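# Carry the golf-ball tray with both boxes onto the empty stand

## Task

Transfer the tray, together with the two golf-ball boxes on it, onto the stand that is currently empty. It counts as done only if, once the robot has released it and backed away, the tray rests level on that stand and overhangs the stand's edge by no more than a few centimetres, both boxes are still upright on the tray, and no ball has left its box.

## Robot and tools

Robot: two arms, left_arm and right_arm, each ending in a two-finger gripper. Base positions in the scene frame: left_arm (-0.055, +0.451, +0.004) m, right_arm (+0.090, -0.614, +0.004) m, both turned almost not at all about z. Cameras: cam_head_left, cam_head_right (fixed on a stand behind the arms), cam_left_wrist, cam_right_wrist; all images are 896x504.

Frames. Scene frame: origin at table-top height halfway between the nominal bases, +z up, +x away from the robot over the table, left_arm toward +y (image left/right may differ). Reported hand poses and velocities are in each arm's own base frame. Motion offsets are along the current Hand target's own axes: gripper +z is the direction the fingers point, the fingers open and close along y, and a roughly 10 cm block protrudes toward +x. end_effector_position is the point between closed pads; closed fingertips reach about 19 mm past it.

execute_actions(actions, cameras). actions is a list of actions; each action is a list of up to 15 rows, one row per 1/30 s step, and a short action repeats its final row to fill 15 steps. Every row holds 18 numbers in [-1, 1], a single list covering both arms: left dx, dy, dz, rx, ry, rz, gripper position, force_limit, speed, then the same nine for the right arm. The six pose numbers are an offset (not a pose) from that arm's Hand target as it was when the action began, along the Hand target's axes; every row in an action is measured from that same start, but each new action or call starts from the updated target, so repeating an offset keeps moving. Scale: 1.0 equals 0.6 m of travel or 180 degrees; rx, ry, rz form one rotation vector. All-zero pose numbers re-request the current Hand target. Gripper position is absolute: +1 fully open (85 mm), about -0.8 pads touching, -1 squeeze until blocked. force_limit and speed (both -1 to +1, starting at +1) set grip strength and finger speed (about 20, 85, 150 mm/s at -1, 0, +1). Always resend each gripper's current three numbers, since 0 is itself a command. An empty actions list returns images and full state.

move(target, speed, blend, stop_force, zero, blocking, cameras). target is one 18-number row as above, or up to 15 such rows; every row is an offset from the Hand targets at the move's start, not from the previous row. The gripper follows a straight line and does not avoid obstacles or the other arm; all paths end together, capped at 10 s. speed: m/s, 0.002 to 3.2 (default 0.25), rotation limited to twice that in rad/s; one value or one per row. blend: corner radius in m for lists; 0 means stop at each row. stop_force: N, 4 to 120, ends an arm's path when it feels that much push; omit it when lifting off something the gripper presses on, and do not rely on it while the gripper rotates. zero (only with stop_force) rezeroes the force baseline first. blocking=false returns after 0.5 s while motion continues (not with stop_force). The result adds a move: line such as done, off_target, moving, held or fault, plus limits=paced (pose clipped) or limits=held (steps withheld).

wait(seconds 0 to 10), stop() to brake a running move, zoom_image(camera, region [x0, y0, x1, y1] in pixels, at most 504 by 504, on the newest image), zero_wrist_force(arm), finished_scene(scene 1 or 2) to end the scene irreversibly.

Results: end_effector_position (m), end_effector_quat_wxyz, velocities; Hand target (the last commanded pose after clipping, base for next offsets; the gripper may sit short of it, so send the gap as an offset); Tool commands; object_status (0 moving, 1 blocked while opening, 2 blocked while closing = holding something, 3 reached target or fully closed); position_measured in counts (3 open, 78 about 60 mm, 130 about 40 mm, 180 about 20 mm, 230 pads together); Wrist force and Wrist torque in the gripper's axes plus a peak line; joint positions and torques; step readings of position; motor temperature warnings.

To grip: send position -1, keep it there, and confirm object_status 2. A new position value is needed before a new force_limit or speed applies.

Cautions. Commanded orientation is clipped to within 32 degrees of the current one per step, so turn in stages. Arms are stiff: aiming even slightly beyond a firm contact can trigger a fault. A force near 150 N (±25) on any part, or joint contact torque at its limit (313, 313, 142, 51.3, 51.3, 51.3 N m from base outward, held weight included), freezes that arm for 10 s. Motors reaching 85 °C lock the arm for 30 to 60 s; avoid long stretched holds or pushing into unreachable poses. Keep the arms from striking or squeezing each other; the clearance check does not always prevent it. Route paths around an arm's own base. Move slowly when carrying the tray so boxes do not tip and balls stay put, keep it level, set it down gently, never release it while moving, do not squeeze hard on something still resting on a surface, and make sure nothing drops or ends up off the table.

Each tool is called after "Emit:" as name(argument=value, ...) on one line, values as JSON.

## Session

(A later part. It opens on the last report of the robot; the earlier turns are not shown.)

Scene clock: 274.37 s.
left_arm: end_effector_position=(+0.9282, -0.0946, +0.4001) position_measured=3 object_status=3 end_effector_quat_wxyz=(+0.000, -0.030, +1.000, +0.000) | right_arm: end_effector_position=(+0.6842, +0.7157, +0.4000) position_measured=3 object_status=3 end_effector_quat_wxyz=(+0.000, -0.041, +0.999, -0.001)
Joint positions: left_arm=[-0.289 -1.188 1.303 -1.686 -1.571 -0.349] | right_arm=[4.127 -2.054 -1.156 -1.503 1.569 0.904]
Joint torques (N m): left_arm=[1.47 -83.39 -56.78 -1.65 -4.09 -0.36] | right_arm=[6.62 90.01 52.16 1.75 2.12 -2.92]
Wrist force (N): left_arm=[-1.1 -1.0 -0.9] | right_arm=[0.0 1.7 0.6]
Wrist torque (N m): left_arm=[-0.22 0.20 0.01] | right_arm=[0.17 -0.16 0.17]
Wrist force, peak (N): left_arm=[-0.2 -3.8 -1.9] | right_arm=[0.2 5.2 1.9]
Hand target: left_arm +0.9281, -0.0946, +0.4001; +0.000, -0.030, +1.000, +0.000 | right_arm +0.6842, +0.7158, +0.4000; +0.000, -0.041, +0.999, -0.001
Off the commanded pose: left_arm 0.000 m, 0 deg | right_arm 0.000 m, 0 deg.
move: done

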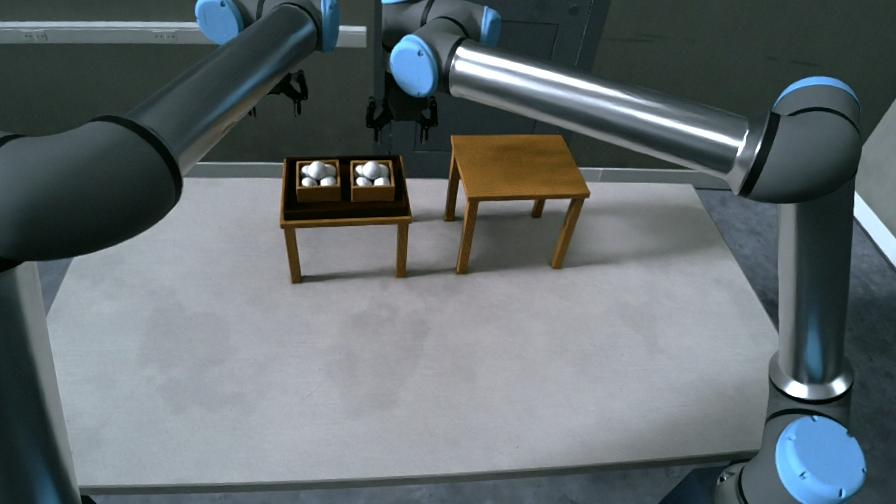

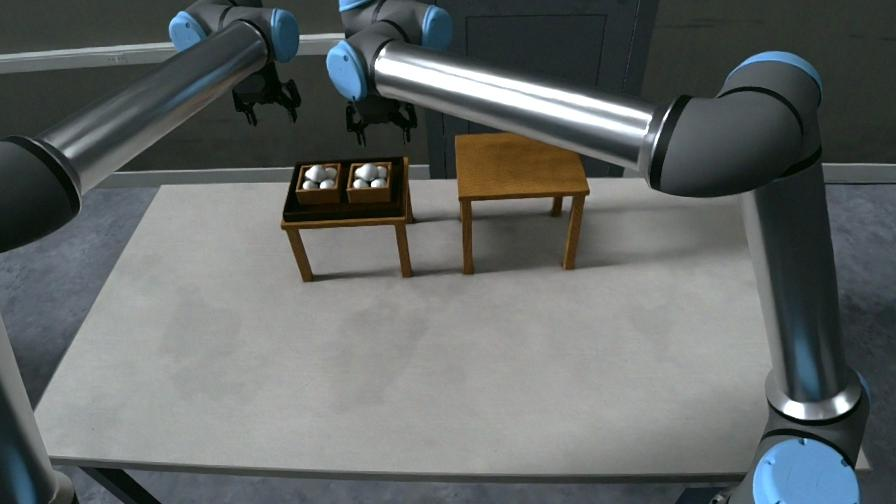

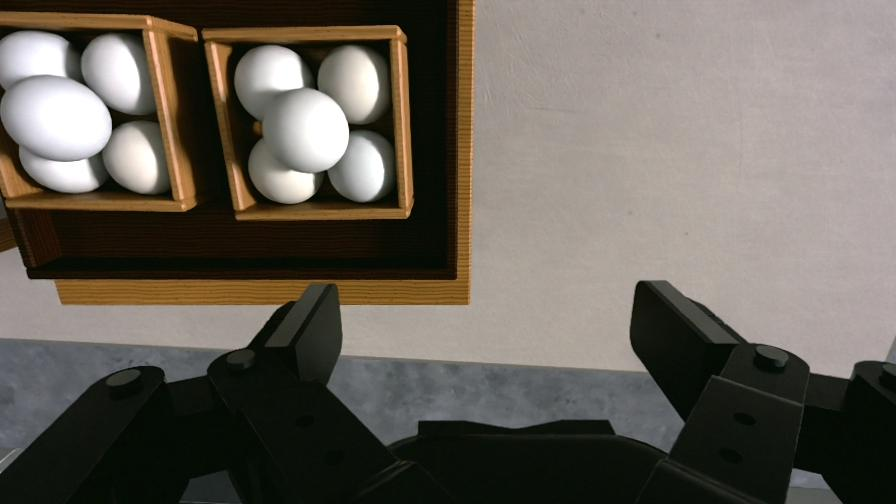

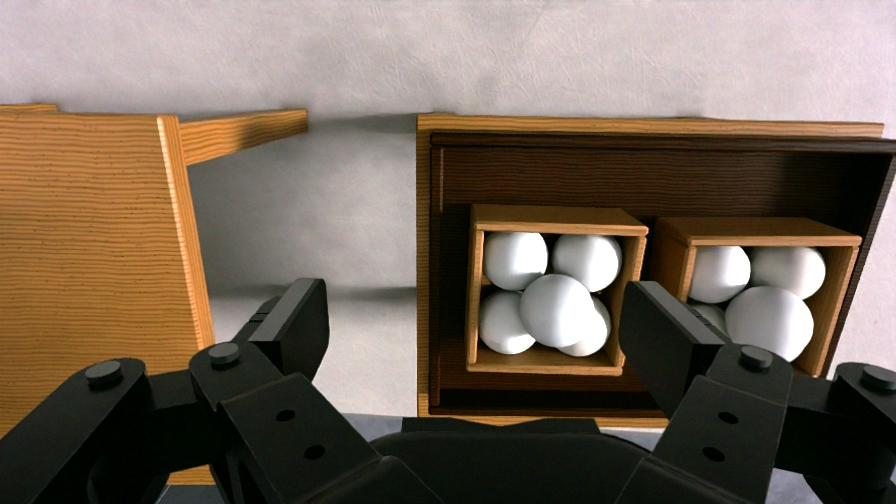

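Emit:
move(target=[-0.0383, -0.0148, 0.15, 0, 0, 0.0042, 0, -0.3, -0.5, 0.0167, -0.0247, 0.15, 0, 0, 0.0037, 0, -0.3, -0.5], cameras=["cam_left_wrist", "cam_right_wrist"], speed=0.15)

Scene clock: 347.13 s.
left_arm: end_effector_position=(+0.9517, -0.1021, +0.3102) position_measured=129 object_status=0 end_effector_quat_wxyz=(+0.000, -0.023, +1.000, +0.000) | right_arm: end_effector_position=(+0.6755, +0.7000, +0.3101) position_measured=129 object_status=0 end_effector_quat_wxyz=(+0.000, -0.035, +0.999, -0.001)
Joint positions: left_arm=[-0.29 -1.121 1.365 -1.816 -1.571 -0.336] | right_arm=[4.125 -2.047 -1.325 -1.341 1.569 0.914]
Joint torques (N m): left_arm=[-9.95 -81.76 -52.96 -4.09 -3.64 -1.49] | right_arm=[-7.69 79.87 42.43 5.04 -0.11 -1.32]
Wrist force (N): left_arm=[-1.1 -0.6 -0.8] | right_arm=[-0.1 1.1 0.8]
Wrist torque (N m): left_arm=[-0.13 0.21 -0.13] | right_arm=[0.07 -0.14 -0.03]
Wrist force, peak (N): left_arm=[-0.4 -0.9 -4.7] | right_arm=[-0.1 0.7 3.7]
Hand target: left_arm +0.9517, -0.1021, +0.3101; +0.000, -0.023, +1.000, +0.000 | right_arm +0.6755, +0.7000, +0.3100; +0.000, -0.035, +0.999, -0.001
Off the commanded pose: left_arm 0.000 m, 0 deg | right_arm 0.000 m, 0 deg.
move: done
Images, in order (width x height): cam_left_wrist 896x504, cam_right_wrist 896x504.

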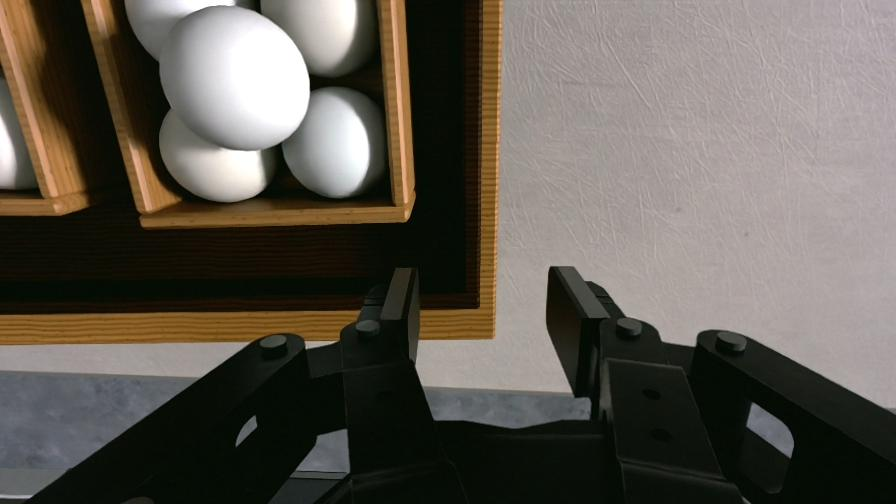

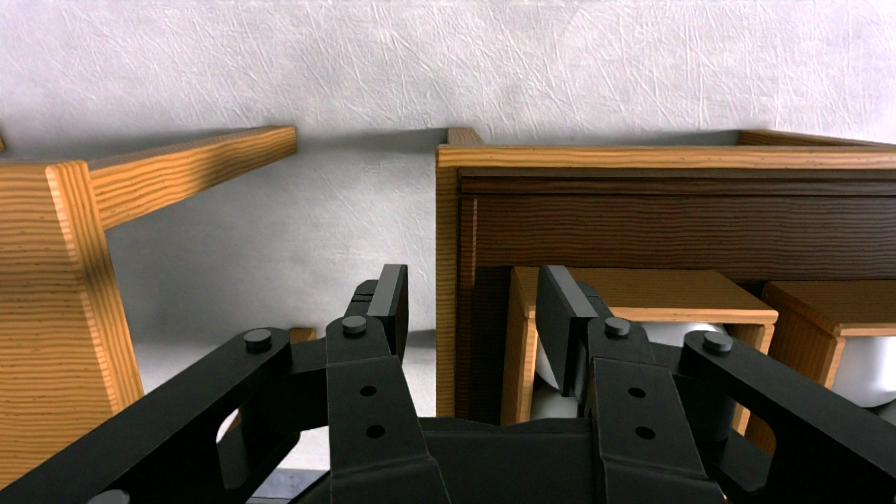

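Emit:
zoom_image(camera="cam_left_wrist", region=[380, 180, 580, 350])

Emit:
zoom_image(camera="cam_right_wrist", region=[380, 130, 600, 330])

Scaled by 2.520 from the camera's 896x504 image, which has a finer 1280x720 frame.

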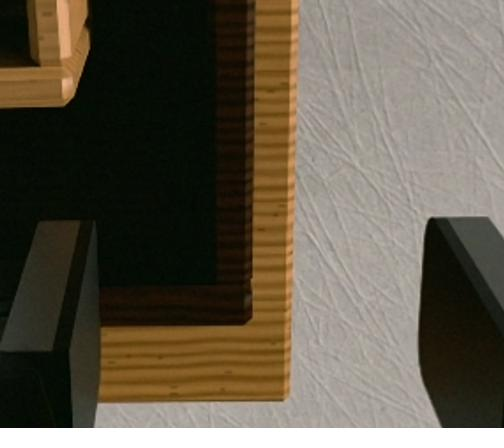

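Scaled by 2.291 from the camera's 896x504 image, which has a finer 1280x720 frame.

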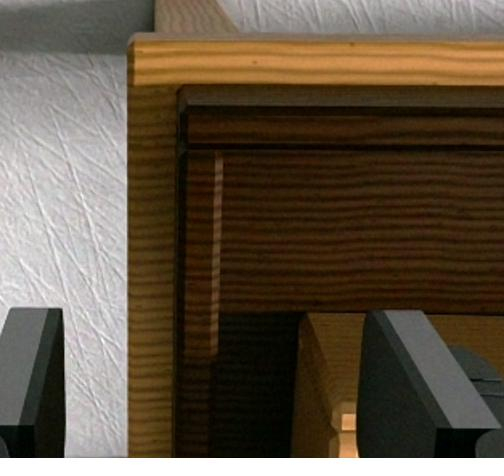

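Emit:
move(target=[0.0058, 0, 0.0583, 0, 0, 0, -0.29, -0.3, -0.5, 0.0083, 0, 0.0583, 0, 0, 0, -0.29, -0.3, -0.5], cameras=["all"], speed=0.08)

Scene clock: 396.20 s.
left_arm: end_effector_position=(+0.9483, -0.1023, +0.2750) position_measured=165 object_status=3 end_effector_quat_wxyz=(+0.000, -0.023, +1.000, +0.000) | right_arm: end_effector_position=(+0.6705, +0.6997, +0.2748) position_measured=165 object_status=3 end_effector_quat_wxyz=(+0.000, -0.035, +0.999, -0.001)
Joint positions: left_arm=[-0.291 -1.11 1.414 -1.875 -1.571 -0.337] | right_arm=[4.129 -2.057 -1.375 -1.282 1.569 0.918]
Joint torques (N m): left_arm=[-10.66 -92.41 -55.35 -1.41 -1.55 -1.11] | right_arm=[-2.1 107.94 54.77 1.65 -0.06 2.12]
Wrist force (N): left_arm=[-1.2 -0.9 -1.2] | right_arm=[-0.5 0.8 0.9]
Wrist torque (N m): left_arm=[-0.18 0.23 0.03] | right_arm=[0.03 -0.09 -0.02]
Wrist force, peak (N): left_arm=[-1.0 -1.2 -2.8] | right_arm=[-0.2 1.0 2.5]
Hand target: left_arm +0.9483, -0.1023, +0.2752; +0.000, -0.023, +1.000, +0.000 | right_arm +0.6705, +0.6996, +0.2750; +0.000, -0.035, +0.999, -0.001
Off the commanded pose: left_arm 0.000 m, 0 deg | right_arm 0.000 m, 0 deg.
move: done

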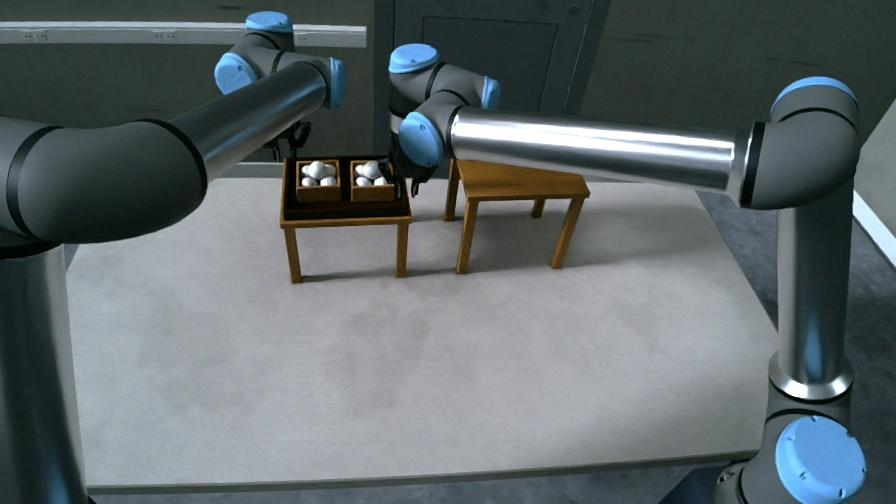

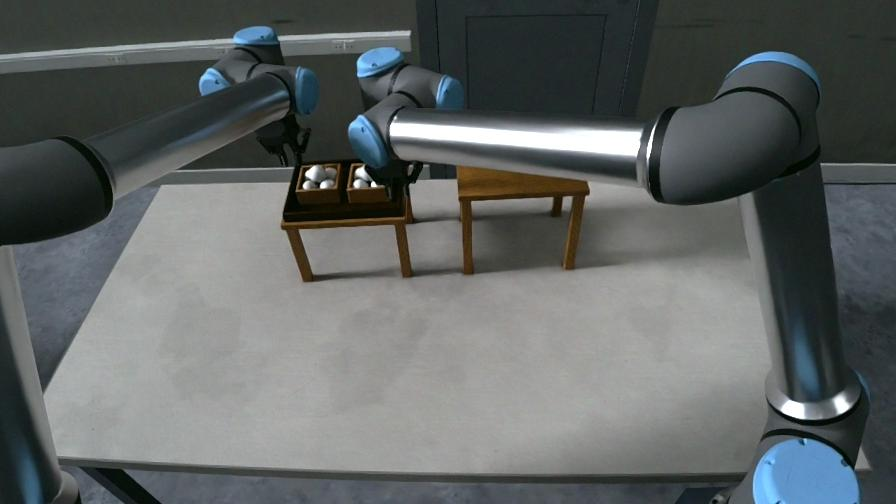

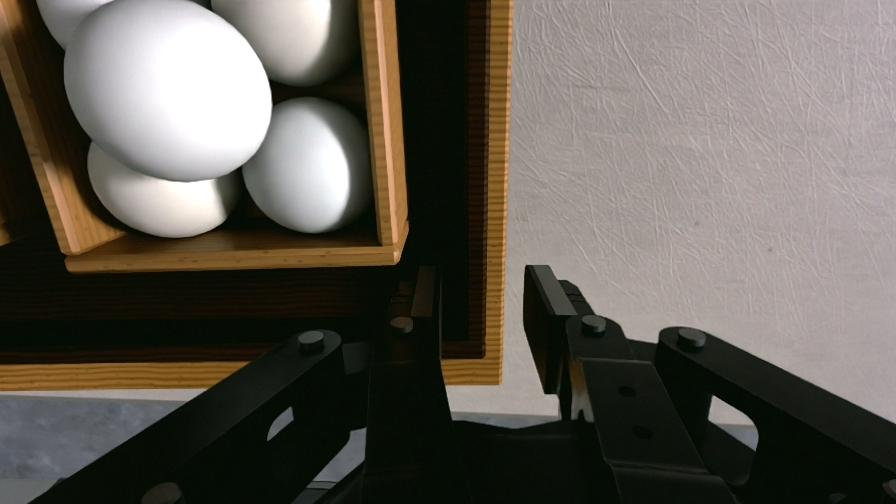

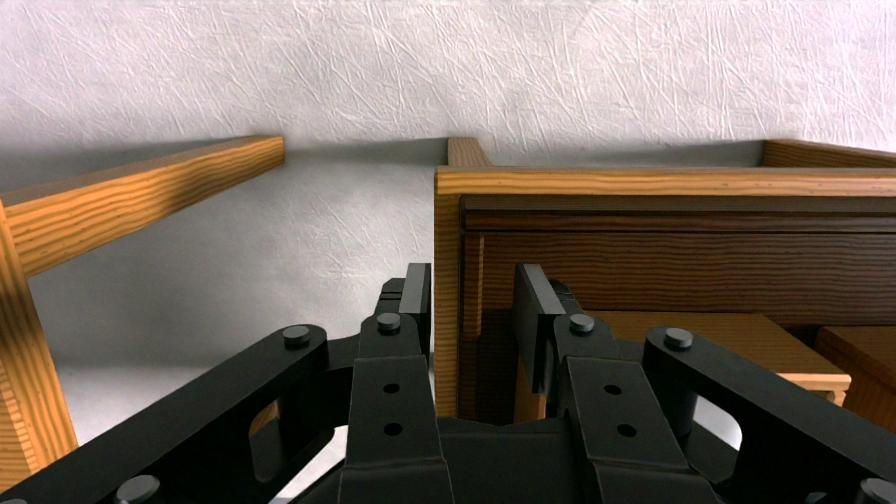

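Emit:
move(target=[0, 0, 0.05, 0, 0, 0, -0.29, -0.3, -0.5, 0, 0, 0.05, 0, 0, 0, -0.29, -0.3, -0.5], cameras=["cam_left_wrist", "cam_right_wrist"], speed=0.01, stop_force=5)

Scene clock: 411.53 s.
left_arm: end_effector_position=(+0.9483, -0.1023, +0.2451) position_measured=165 object_status=3 end_effector_quat_wxyz=(+0.000, -0.023, +1.000, +0.000) | right_arm: end_effector_position=(+0.6705, +0.6996, +0.2449) position_measured=165 object_status=3 end_effector_quat_wxyz=(+0.000, -0.035, +0.999, -0.001)
Joint positions: left_arm=[-0.291 -1.095 1.445 -1.922 -1.571 -0.337] | right_arm=[4.129 -2.072 -1.407 -1.235 1.569 0.918]
Joint torques (N m): left_arm=[-1.27 -83.96 -54.02 -2.2 0.53 0.67] | right_arm=[-13.78 96.29 54.21 2.81 2.1 -1.79]
Wrist force (N): left_arm=[-0.9 -1.1 -0.8] | right_arm=[-0.3 1.1 0.6]
Wrist torque (N m): left_arm=[-0.23 0.19 0.03] | right_arm=[0.07 -0.11 -0.01]
Wrist force, peak (N): left_arm=[-1.5 -1.6 -1.1] | right_arm=[-0.3 1.7 1.2]
Hand target: left_arm +0.9483, -0.1023, +0.2452; +0.000, -0.023, +1.000, +0.000 | right_arm +0.6705, +0.6996, +0.2450; +0.000, -0.035, +0.999, -0.001
Off the commanded pose: left_arm 0.000 m, 0 deg | right_arm 0.000 m, 0 deg.
move: done
Images, in order (width x height): cam_left_wrist 896x504, cam_right_wrist 896x504.

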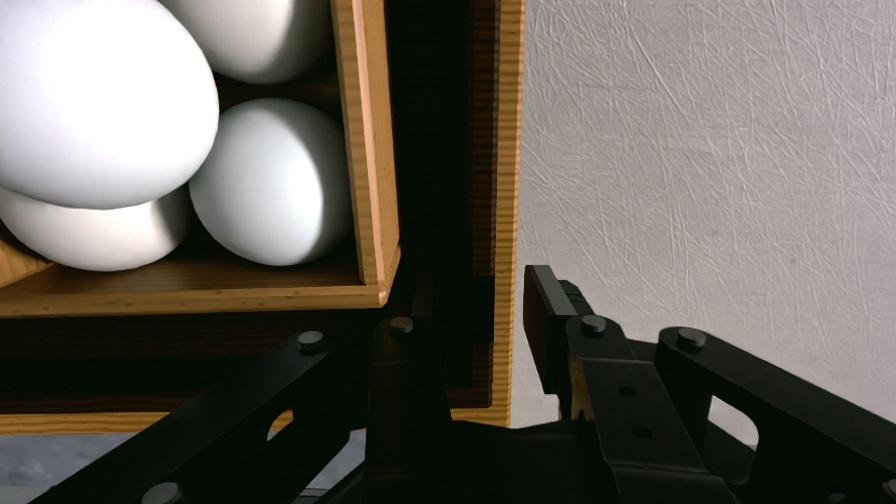

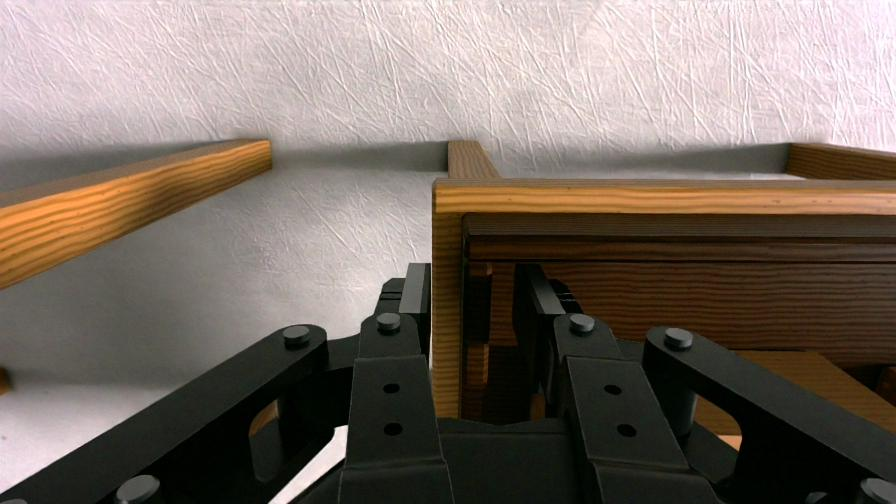

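Emit:
move(target=[0, 0, 0.05, 0, 0, 0, -0.29, -0.3, -0.5, 0, 0, 0.05, 0, 0, 0, -0.29, -0.3, -0.5], cameras=["all"], speed=0.01, stop_force=5)

Scene clock: 425.67 s.
left_arm: end_effector_position=(+0.9483, -0.1023, +0.2353) position_measured=165 object_status=3 end_effector_quat_wxyz=(+0.000, -0.023, +1.000, +0.000) | right_arm: end_effector_position=(+0.6705, +0.6996, +0.2363) position_measured=165 object_status=3 end_effector_quat_wxyz=(+0.000, -0.035, +0.999, -0.001)
Joint positions: left_arm=[-0.291 -1.089 1.455 -1.938 -1.571 -0.337] | right_arm=[4.129 -2.077 -1.416 -1.221 1.569 0.918]
Joint torques (N m): left_arm=[-1.07 -86.47 -49.35 -0.54 0.74 0.67] | right_arm=[-13.43 101.74 51.13 0.61 2.72 -2.19]
Wrist force (N): left_arm=[-3.6 -0.8 -5.7] | right_arm=[-1.2 1.7 -2.3]
Wrist torque (N m): left_arm=[-0.15 0.18 -0.03] | right_arm=[-0.01 -0.13 0.01]
Wrist force, peak (N): left_arm=[5.0 -0.6 -20.0] | right_arm=[4.6 -1.3 -14.9]
Hand target: left_arm +0.9483, -0.1023, +0.2353; +0.000, -0.023, +1.000, +0.000 (not the last commanded pose) | right_arm +0.6705, +0.6996, +0.2364; +0.000, -0.035, +0.999, -0.001 (not the last commanded pose)
Off the commanded pose: left_arm 0.020 m, 0 deg | right_arm 0.021 m, 0 deg.
move: contact (left_arm, right_arm)

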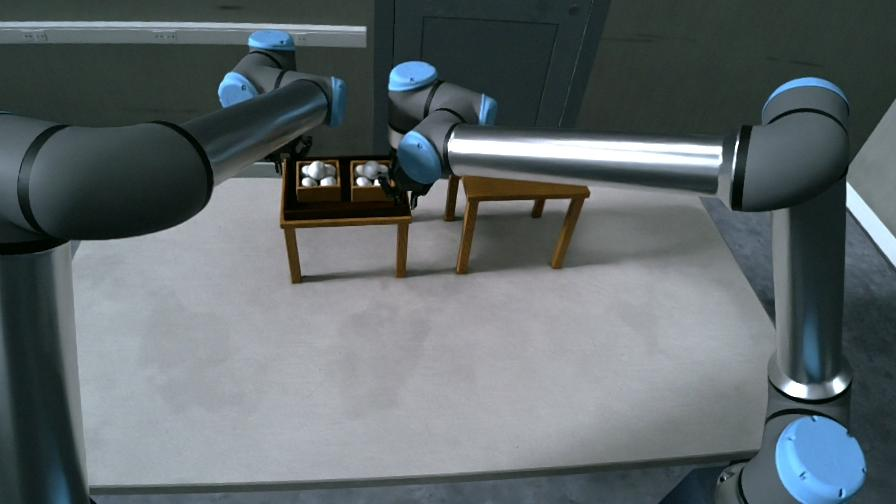

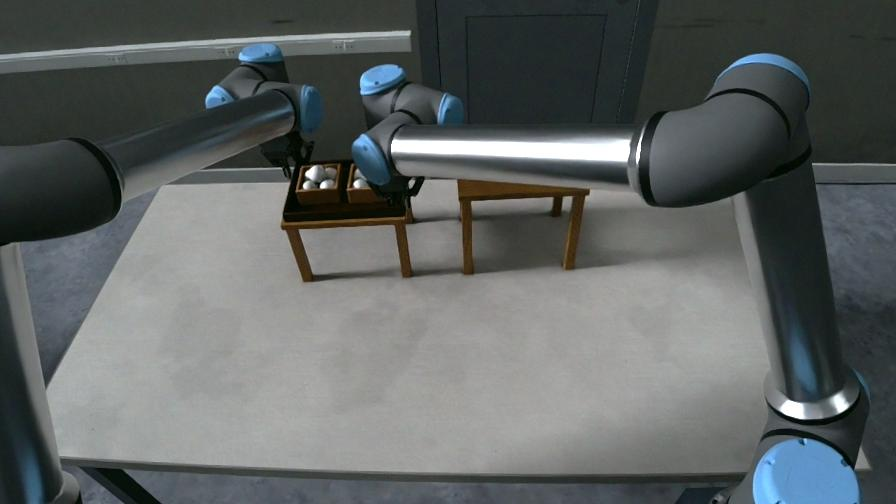

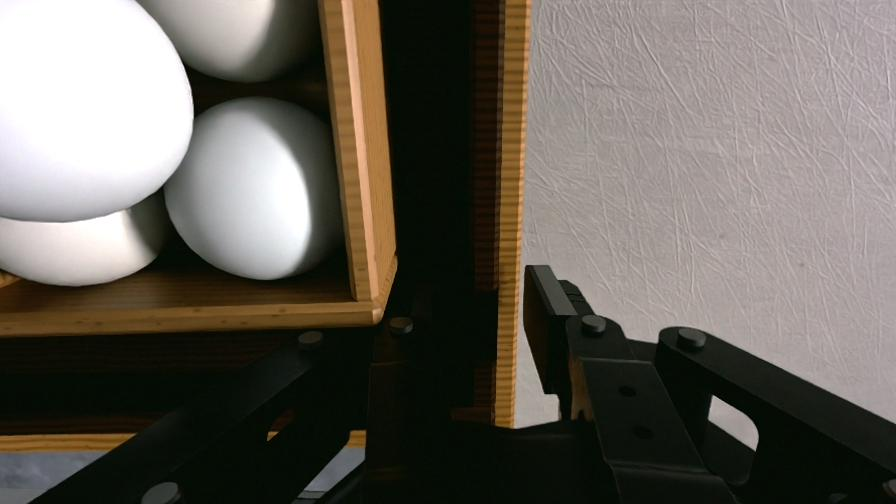

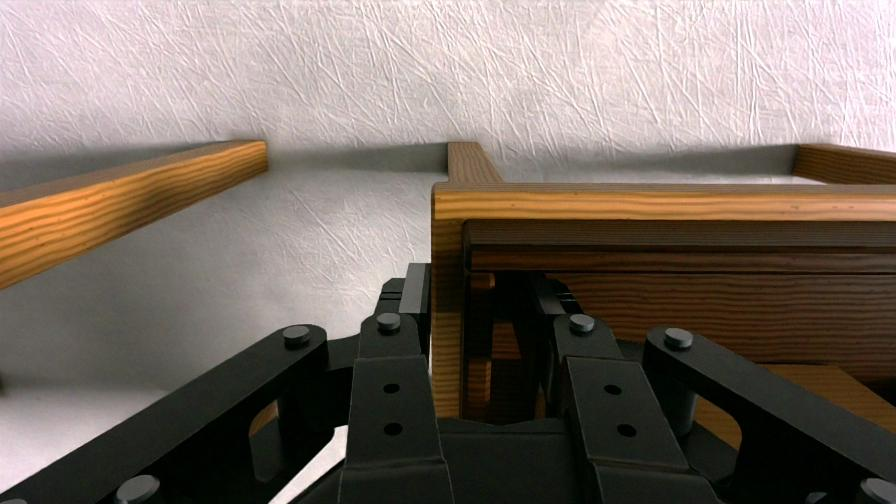

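Emit:
move(target=[0, 0, -0.0095, 0, 0, 0, -0.29, -0.3, -0.5, 0, 0, -0.0095, 0, 0, 0, -0.29, -0.3, -0.5], cameras=["cam_left_wrist", "cam_right_wrist"], speed=0.02)

Emit:
zoom_image(camera="cam_left_wrist", region=[360, 200, 560, 440])

Emit:
zoom_image(camera="cam_right_wrist", region=[380, 170, 600, 420])

Scene clock: 439.23 s.
left_arm: end_effector_position=(+0.9483, -0.1023, +0.2411) position_measured=165 object_status=3 end_effector_quat_wxyz=(+0.000, -0.023, +1.000, +0.000) | right_arm: end_effector_position=(+0.6706, +0.6996, +0.2422) position_measured=165 object_status=3 end_effector_quat_wxyz=(+0.000, -0.035, +0.999, -0.001)
Joint positions: left_arm=[-0.291 -1.092 1.449 -1.929 -1.571 -0.337] | right_arm=[4.129 -2.073 -1.41 -1.23 1.569 0.918]
Joint torques (N m): left_arm=[-0.9 -82.76 -46.37 -4.91 0.65 0.53] | right_arm=[-4.77 99.33 47.28 4.6 0 -1.23]
Wrist force (N): left_arm=[-1.3 -1.2 -0.6] | right_arm=[0.0 1.1 0.9]
Wrist torque (N m): left_arm=[-0.24 0.25 0.03] | right_arm=[0.07 -0.17 -0.02]
Wrist force, peak (N): left_arm=[-4.2 -1.0 -6.0] | right_arm=[-1.6 1.6 -2.4]
Hand target: left_arm +0.9483, -0.1023, +0.2410; +0.000, -0.023, +1.000, +0.000 | right_arm +0.6705, +0.6996, +0.2421; +0.000, -0.035, +0.999, -0.001
Off the commanded pose: left_arm 0.000 m, 0 deg | right_arm 0.000 m, 0 deg.
move: done
Images, in order (width x height): cam_left_wrist 896x504, cam_right_wrist 896x504.

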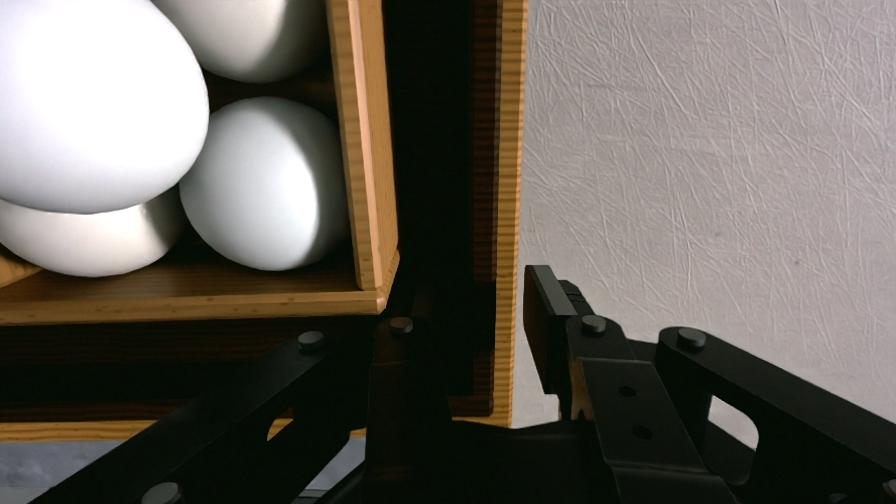

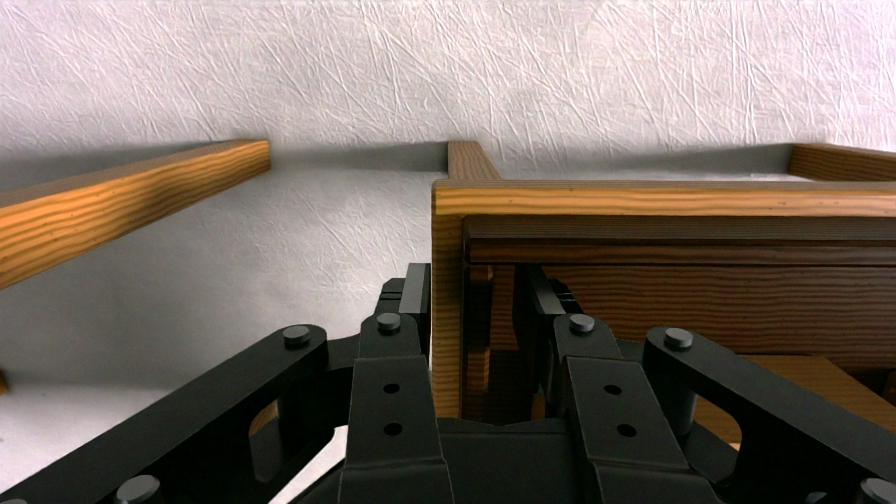

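Scaled by 2.100 from the camera's 896x504 image, which has a finer 1280x720 frame.

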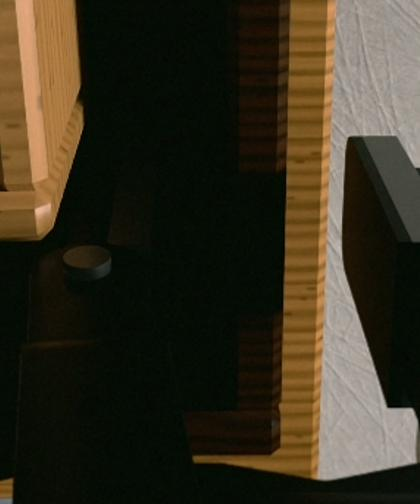

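Scaled by 2.016 from the camera's 896x504 image, which has a finer 1280x720 frame.

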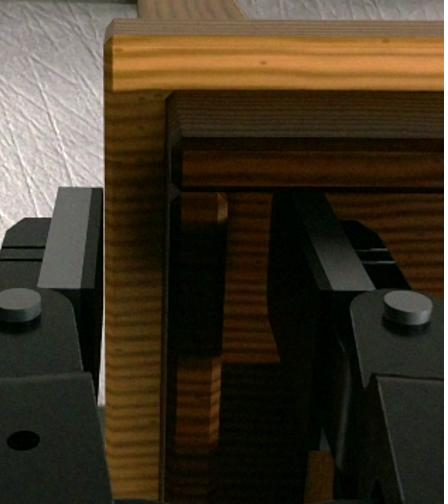

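Emit:
move(target=[0, 0, 0, 0, 0, 0, -1, -0.5, -1, 0, 0, 0, 0, 0, 0, -0.29, -0.3, -0.5], cameras=["cam_left_wrist"], speed=0.02)

Scene clock: 446.17 s.
left_arm: end_effector_position=(+0.9483, -0.1023, +0.2410) position_measured=211 object_status=2 end_effector_quat_wxyz=(+0.000, -0.023, +1.000, +0.000) | right_arm: end_effector_position=(+0.6705, +0.6996, +0.2421) position_measured=165 object_status=3 end_effector_quat_wxyz=(+0.000, -0.035, +0.999, -0.001)
Joint positions: left_arm=[-0.291 -1.092 1.449 -1.929 -1.571 -0.337] | right_arm=[4.129 -2.073 -1.41 -1.23 1.569 0.918]
Joint torques (N m): left_arm=[-3.08 -70.94 -41.22 -6.88 0.74 -0.12] | right_arm=[11.93 84.68 40.44 7.55 -2.47 3.61]
Wrist force (N): left_arm=[2.6 -3.3 -8.8] | right_arm=[-0.1 1.2 0.7]
Wrist torque (N m): left_arm=[-0.23 0.29 -0.12] | right_arm=[0.08 -0.16 -0.02]
Wrist force, peak (N): left_arm=[2.5 -3.5 -9.0] | right_arm=[-0.2 1.7 0.8]
Hand target: left_arm +0.9483, -0.1023, +0.2410; +0.000, -0.023, +1.000, +0.000 | right_arm +0.6705, +0.6996, +0.2421; +0.000, -0.035, +0.999, -0.001
Off the commanded pose: left_arm 0.000 m, 0 deg | right_arm 0.000 m, 0 deg.
move: done
Images, in order (width x height): cam_left_wrist 896x504.

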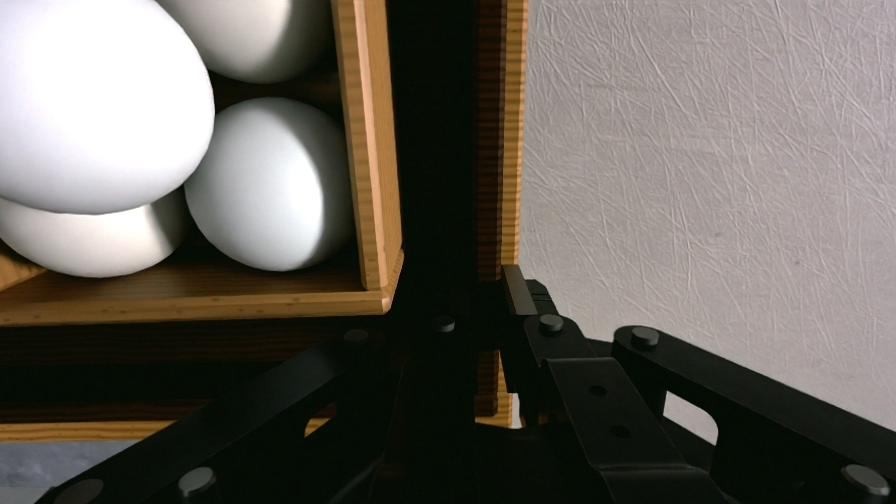

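Emit:
move(target=[0, 0, 0, 0, 0, 0, -1, -0.5, -1, 0, 0, 0, 0, 0, 0, -1, -0.5, -1], cameras=["cam_left_wrist", "cam_right_wrist"], speed=0.02)

Scene clock: 455.67 s.
left_arm: end_effector_position=(+0.9483, -0.1025, +0.2410) position_measured=211 object_status=2 end_effector_quat_wxyz=(+0.000, -0.023, +1.000, +0.000) | right_arm: end_effector_position=(+0.6705, +0.6997, +0.2421) position_measured=211 object_status=0 end_effector_quat_wxyz=(+0.000, -0.035, +0.999, -0.001)
Joint positions: left_arm=[-0.291 -1.092 1.449 -1.929 -1.571 -0.337] | right_arm=[4.129 -2.073 -1.41 -1.23 1.569 0.918]
Joint torques (N m): left_arm=[24.4 -72.02 -50.11 -3.22 10.31 -0.85] | right_arm=[-7.42 89.98 39.27 -7.47 -2.71 3.48]
Wrist force (N): left_arm=[13.9 -28.8 -9.1] | right_arm=[-16.4 33.6 7.0]
Wrist torque (N m): left_arm=[0.18 0.38 -0.15] | right_arm=[-0.12 -0.17 -0.15]
Wrist force, peak (N): left_arm=[14.1 -29.2 -9.7] | right_arm=[-16.0 34.2 7.3]
Hand target: left_arm +0.9483, -0.1023, +0.2410; +0.000, -0.023, +1.000, +0.000 | right_arm +0.6705, +0.6996, +0.2421; +0.000, -0.035, +0.999, -0.001
Off the commanded pose: left_arm 0.000 m, 0 deg | right_arm 0.000 m, 0 deg.
move: done
Images, in order (width x height): cam_left_wrist 896x504, cam_right_wrist 896x504.

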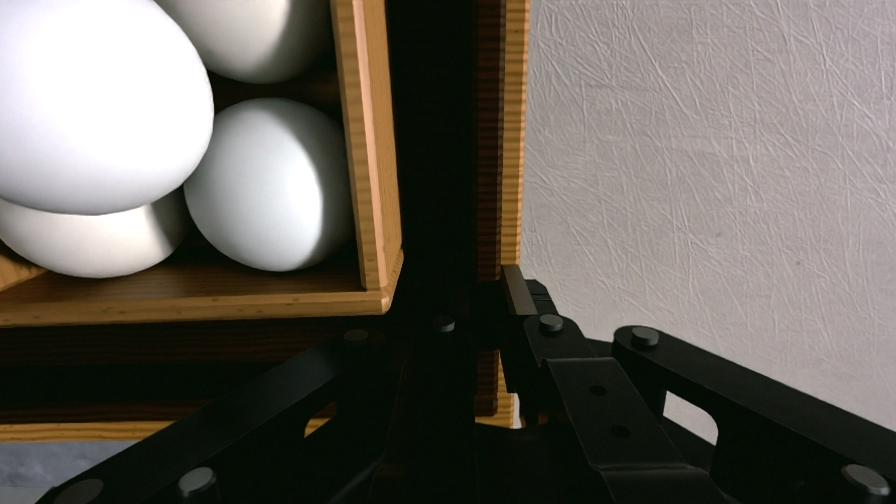

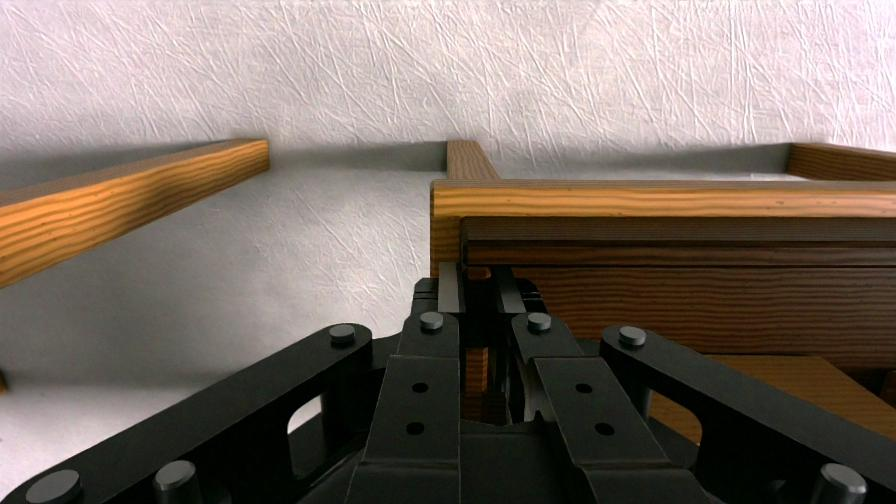

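Emit:
move(target=[0, 0, 0, 0, 0, 0, -1, -0.5, -1, -0.0006, 0.0012, 0, 0, 0, 0, -1, -0.5, -1], cameras=[], speed=0.01)

Scene clock: 467.60 s.
left_arm: end_effector_position=(+0.9483, -0.1022, +0.2410) position_measured=211 object_status=2 end_effector_quat_wxyz=(+0.001, -0.023, +1.000, +0.000) | right_arm: end_effector_position=(+0.6709, +0.7002, +0.2420) position_measured=211 object_status=2 end_effector_quat_wxyz=(+0.000, -0.035, +0.999, -0.001)
Joint positions: left_arm=[-0.291 -1.092 1.449 -1.929 -1.57 -0.337] | right_arm=[4.129 -2.075 -1.408 -1.231 1.569 0.918]
Joint torques (N m): left_arm=[19.36 -72.83 -50.39 -3.1 8.55 -0.95] | right_arm=[7.91 87.56 48.73 -1.23 -2.82 4.55]
Wrist force (N): left_arm=[6.7 -20.9 -7.7] | right_arm=[-6.9 16.4 5.3]
Wrist torque (N m): left_arm=[0.06 0.31 -0.19] | right_arm=[0.01 -0.16 -0.21]
Wrist force, peak (N): left_arm=[15.6 -34.3 -10.0] | right_arm=[-18.3 38.8 6.7]
Hand target: left_arm +0.9483, -0.1023, +0.2410; +0.000, -0.023, +1.000, +0.000 | right_arm +0.6709, +0.7003, +0.2421; +0.000, -0.035, +0.999, -0.001
Off the commanded pose: left_arm 0.000 m, 0 deg | right_arm 0.000 m, 0 deg.
move: done
No camera images: "cameras" was empty.

Emit:
move(target=[0, 0, 0, 0, 0, 0, -1, -0.5, -1, -0.0007, 0.0013, 0, 0, 0, 0, -1, -0.5, -1], cameras=[], speed=0.01)

Scene clock: 473.87 s.
left_arm: end_effector_position=(+0.9483, -0.1022, +0.2410) position_measured=211 object_status=2 end_effector_quat_wxyz=(+0.001, -0.023, +1.000, +0.000) | right_arm: end_effector_position=(+0.6712, +0.7011, +0.2421) position_measured=211 object_status=2 end_effector_quat_wxyz=(+0.000, -0.035, +0.999, -0.001)
Joint positions: left_arm=[-0.291 -1.092 1.449 -1.929 -1.57 -0.337] | right_arm=[4.13 -2.076 -1.406 -1.232 1.569 0.918]
Joint torques (N m): left_arm=[-1.69 -72.05 -48.49 -3.14 0.84 -1] | right_arm=[14.87 77.06 55.88 6.92 -2.46 4.7]
Wrist force (N): left_arm=[-6.5 3.8 -4.9] | right_arm=[8.6 -11.6 -5.2]
Wrist torque (N m): left_arm=[-0.33 0.22 -0.22] | right_arm=[0.09 -0.07 -0.23]
Wrist force, peak (N): left_arm=[6.2 -20.4 -7.9] | right_arm=[-7.1 16.8 5.6]
Hand target: left_arm +0.9483, -0.1023, +0.2410; +0.000, -0.023, +1.000, +0.000 | right_arm +0.6712, +0.7011, +0.2421; +0.000, -0.035, +0.999, -0.001
Off the commanded pose: left_arm 0.000 m, 0 deg | right_arm 0.000 m, 0 deg.
move: done
No camera images: "cameras" was empty.

Emit:
move(target=[0, 0, -0.0167, 0, 0, 0, -1, -0.5, -1, 0, 0, -0.0167, 0, 0, 0, -1, -0.5, -1], cameras=["all"], speed=0.015)

Scene clock: 479.47 s.
left_arm: end_effector_position=(+0.9483, -0.1023, +0.2512) position_measured=211 object_status=2 end_effector_quat_wxyz=(+0.000, -0.023, +1.000, +0.000) | right_arm: end_effector_position=(+0.6712, +0.7011, +0.2522) position_measured=211 object_status=2 end_effector_quat_wxyz=(+0.000, -0.035, +0.999, -0.001)
Joint positions: left_arm=[-0.291 -1.098 1.439 -1.913 -1.571 -0.337] | right_arm=[4.13 -2.07 -1.396 -1.247 1.569 0.918]
Joint torques (N m): left_arm=[-14.66 -84.31 -46.78 -5.27 -3.89 -1.17] | right_arm=[14.09 103.58 54.88 8.85 -2.42 4.55]
Wrist force (N): left_arm=[-8.4 8.6 5.3] | right_arm=[6.5 -8.6 6.1]
Wrist torque (N m): left_arm=[-0.42 0.28 -0.21] | right_arm=[0.12 -0.05 -0.24]
Wrist force, peak (N): left_arm=[-8.4 8.6 5.3] | right_arm=[8.8 -13.3 -6.8]
Hand target: left_arm +0.9483, -0.1023, +0.2510; +0.000, -0.023, +1.000, +0.000 | right_arm +0.6712, +0.7011, +0.2521; +0.000, -0.035, +0.999, -0.001
Off the commanded pose: left_arm 0.000 m, 0 deg | right_arm 0.000 m, 0 deg.
move: done

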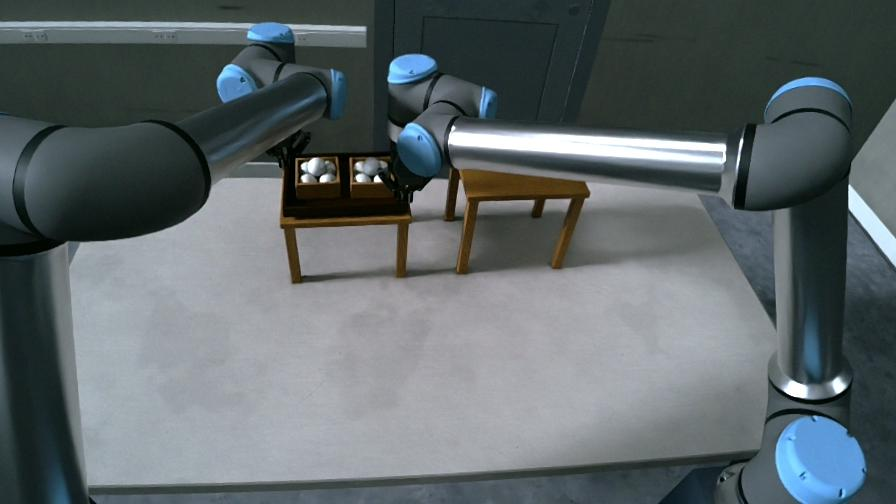

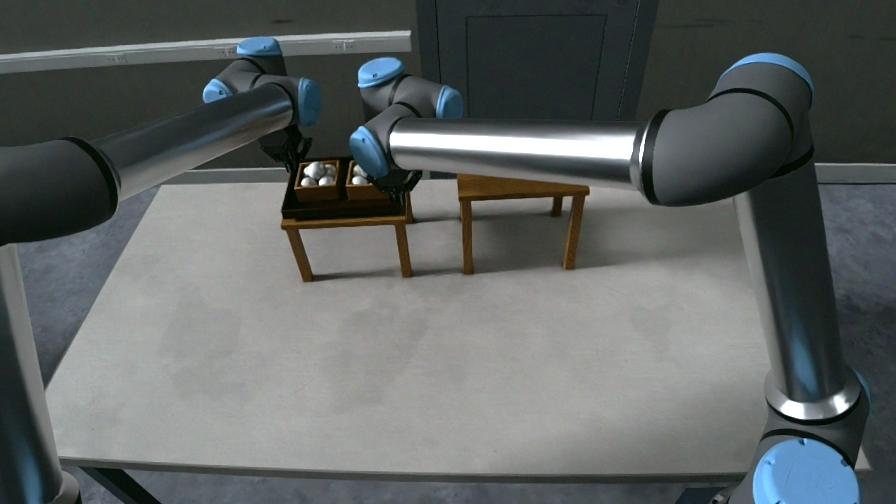

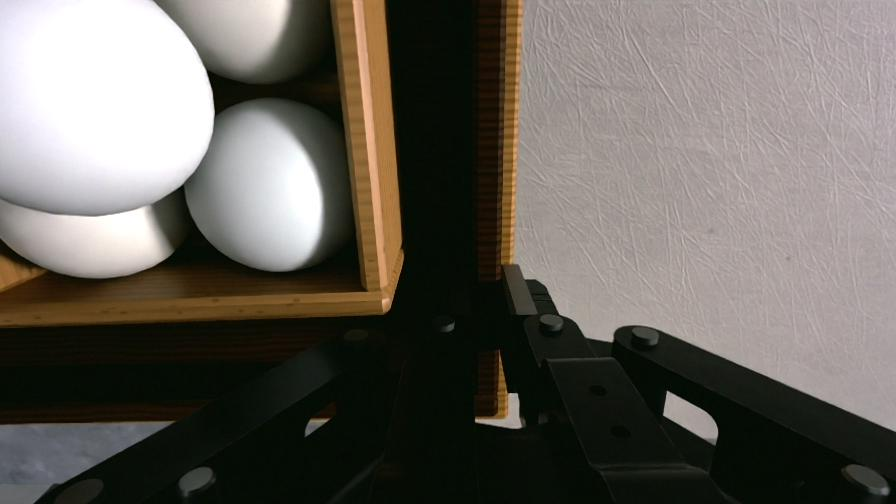

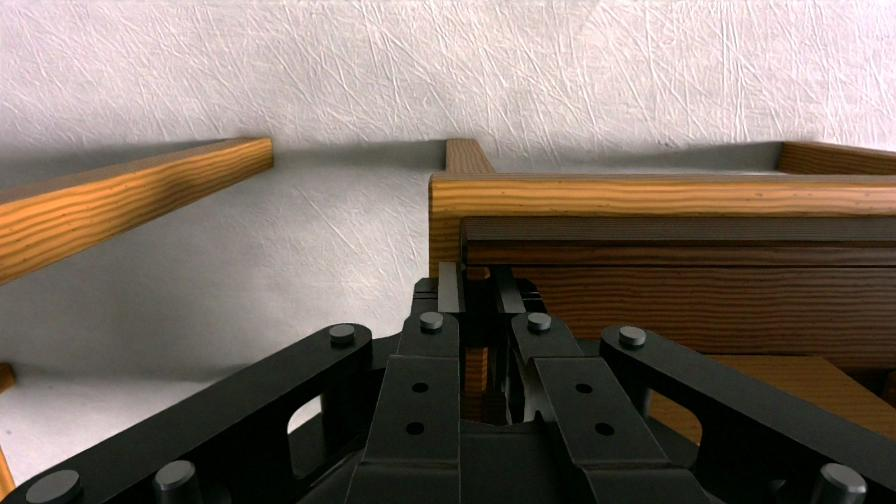

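Emit:
move(target=[0, 0, -0.15, 0, 0, 0, -1, -0.5, -1, 0, 0, -0.15, 0, 0, 0, -1, -0.5, -1], cameras=["cam_head_left", "cam_head_right"], speed=0.06)

Scene clock: 525.97 s.
left_arm: end_effector_position=(+0.9482, -0.1022, +0.3413) position_measured=211 object_status=2 end_effector_quat_wxyz=(+0.001, -0.023, +1.000, +0.000) end_effector_velocity=(+0.000, +0.001, -0.003) end_effector_angular_velocity=(-0.001, -0.002, +0.001) | right_arm: end_effector_position=(+0.6711, +0.7013, +0.3424) position_measured=211 object_status=2 end_effector_quat_wxyz=(+0.000, -0.035, +0.999, -0.001) end_effector_velocity=(-0.001, +0.000, -0.003) end_effector_angular_velocity=(+0.001, +0.000, +0.001)
Joint positions: left_arm=[-0.291 -1.138 1.335 -1.769 -1.571 -0.337] | right_arm=[4.13 -2.033 -1.29 -1.391 1.569 0.918]
Joint velocities: left_arm=[0.001 0.001 0.005 -0.008 0 0] | right_arm=[0.001 0 -0.005 0.006 0 0]
Joint torques (N m): left_arm=[-20.93 -73.01 -43.56 -7.56 -3.26 -1.46] | right_arm=[17.23 84.15 53.99 12.82 -2.95 4.46]
Wrist force (N): left_arm=[-10.4 13.2 4.5] | right_arm=[8.7 -13.3 6.2]
Wrist torque (N m): left_arm=[-0.47 0.20 -0.22] | right_arm=[0.13 -0.02 -0.26]
Wrist force, peak (N): left_arm=[-12.2 16.1 4.0] | right_arm=[11.0 -16.6 4.1]
Hand target: left_arm +0.9482, -0.1023, +0.3410; +0.000, -0.023, +1.000, +0.000 | right_arm +0.6712, +0.7013, +0.3421; +0.000, -0.035, +0.999, -0.001
Off the commanded pose: left_arm 0.000 m, 0 deg | right_arm 0.000 m, 0 deg.
move: done
Images, in order (width x height): cam_head_left 896x504, cam_head_right 896x504.

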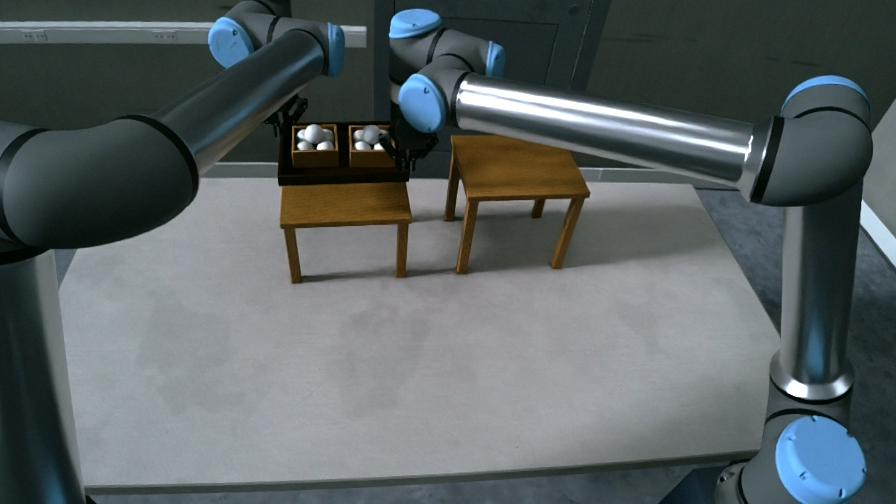

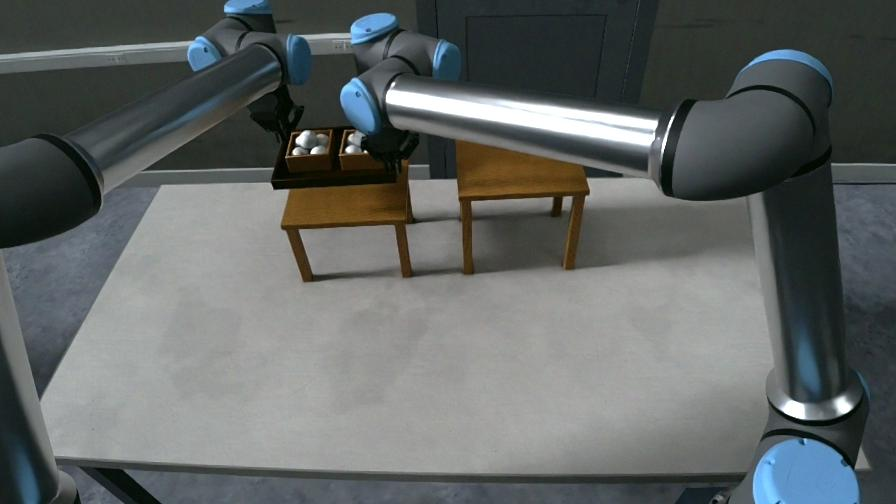

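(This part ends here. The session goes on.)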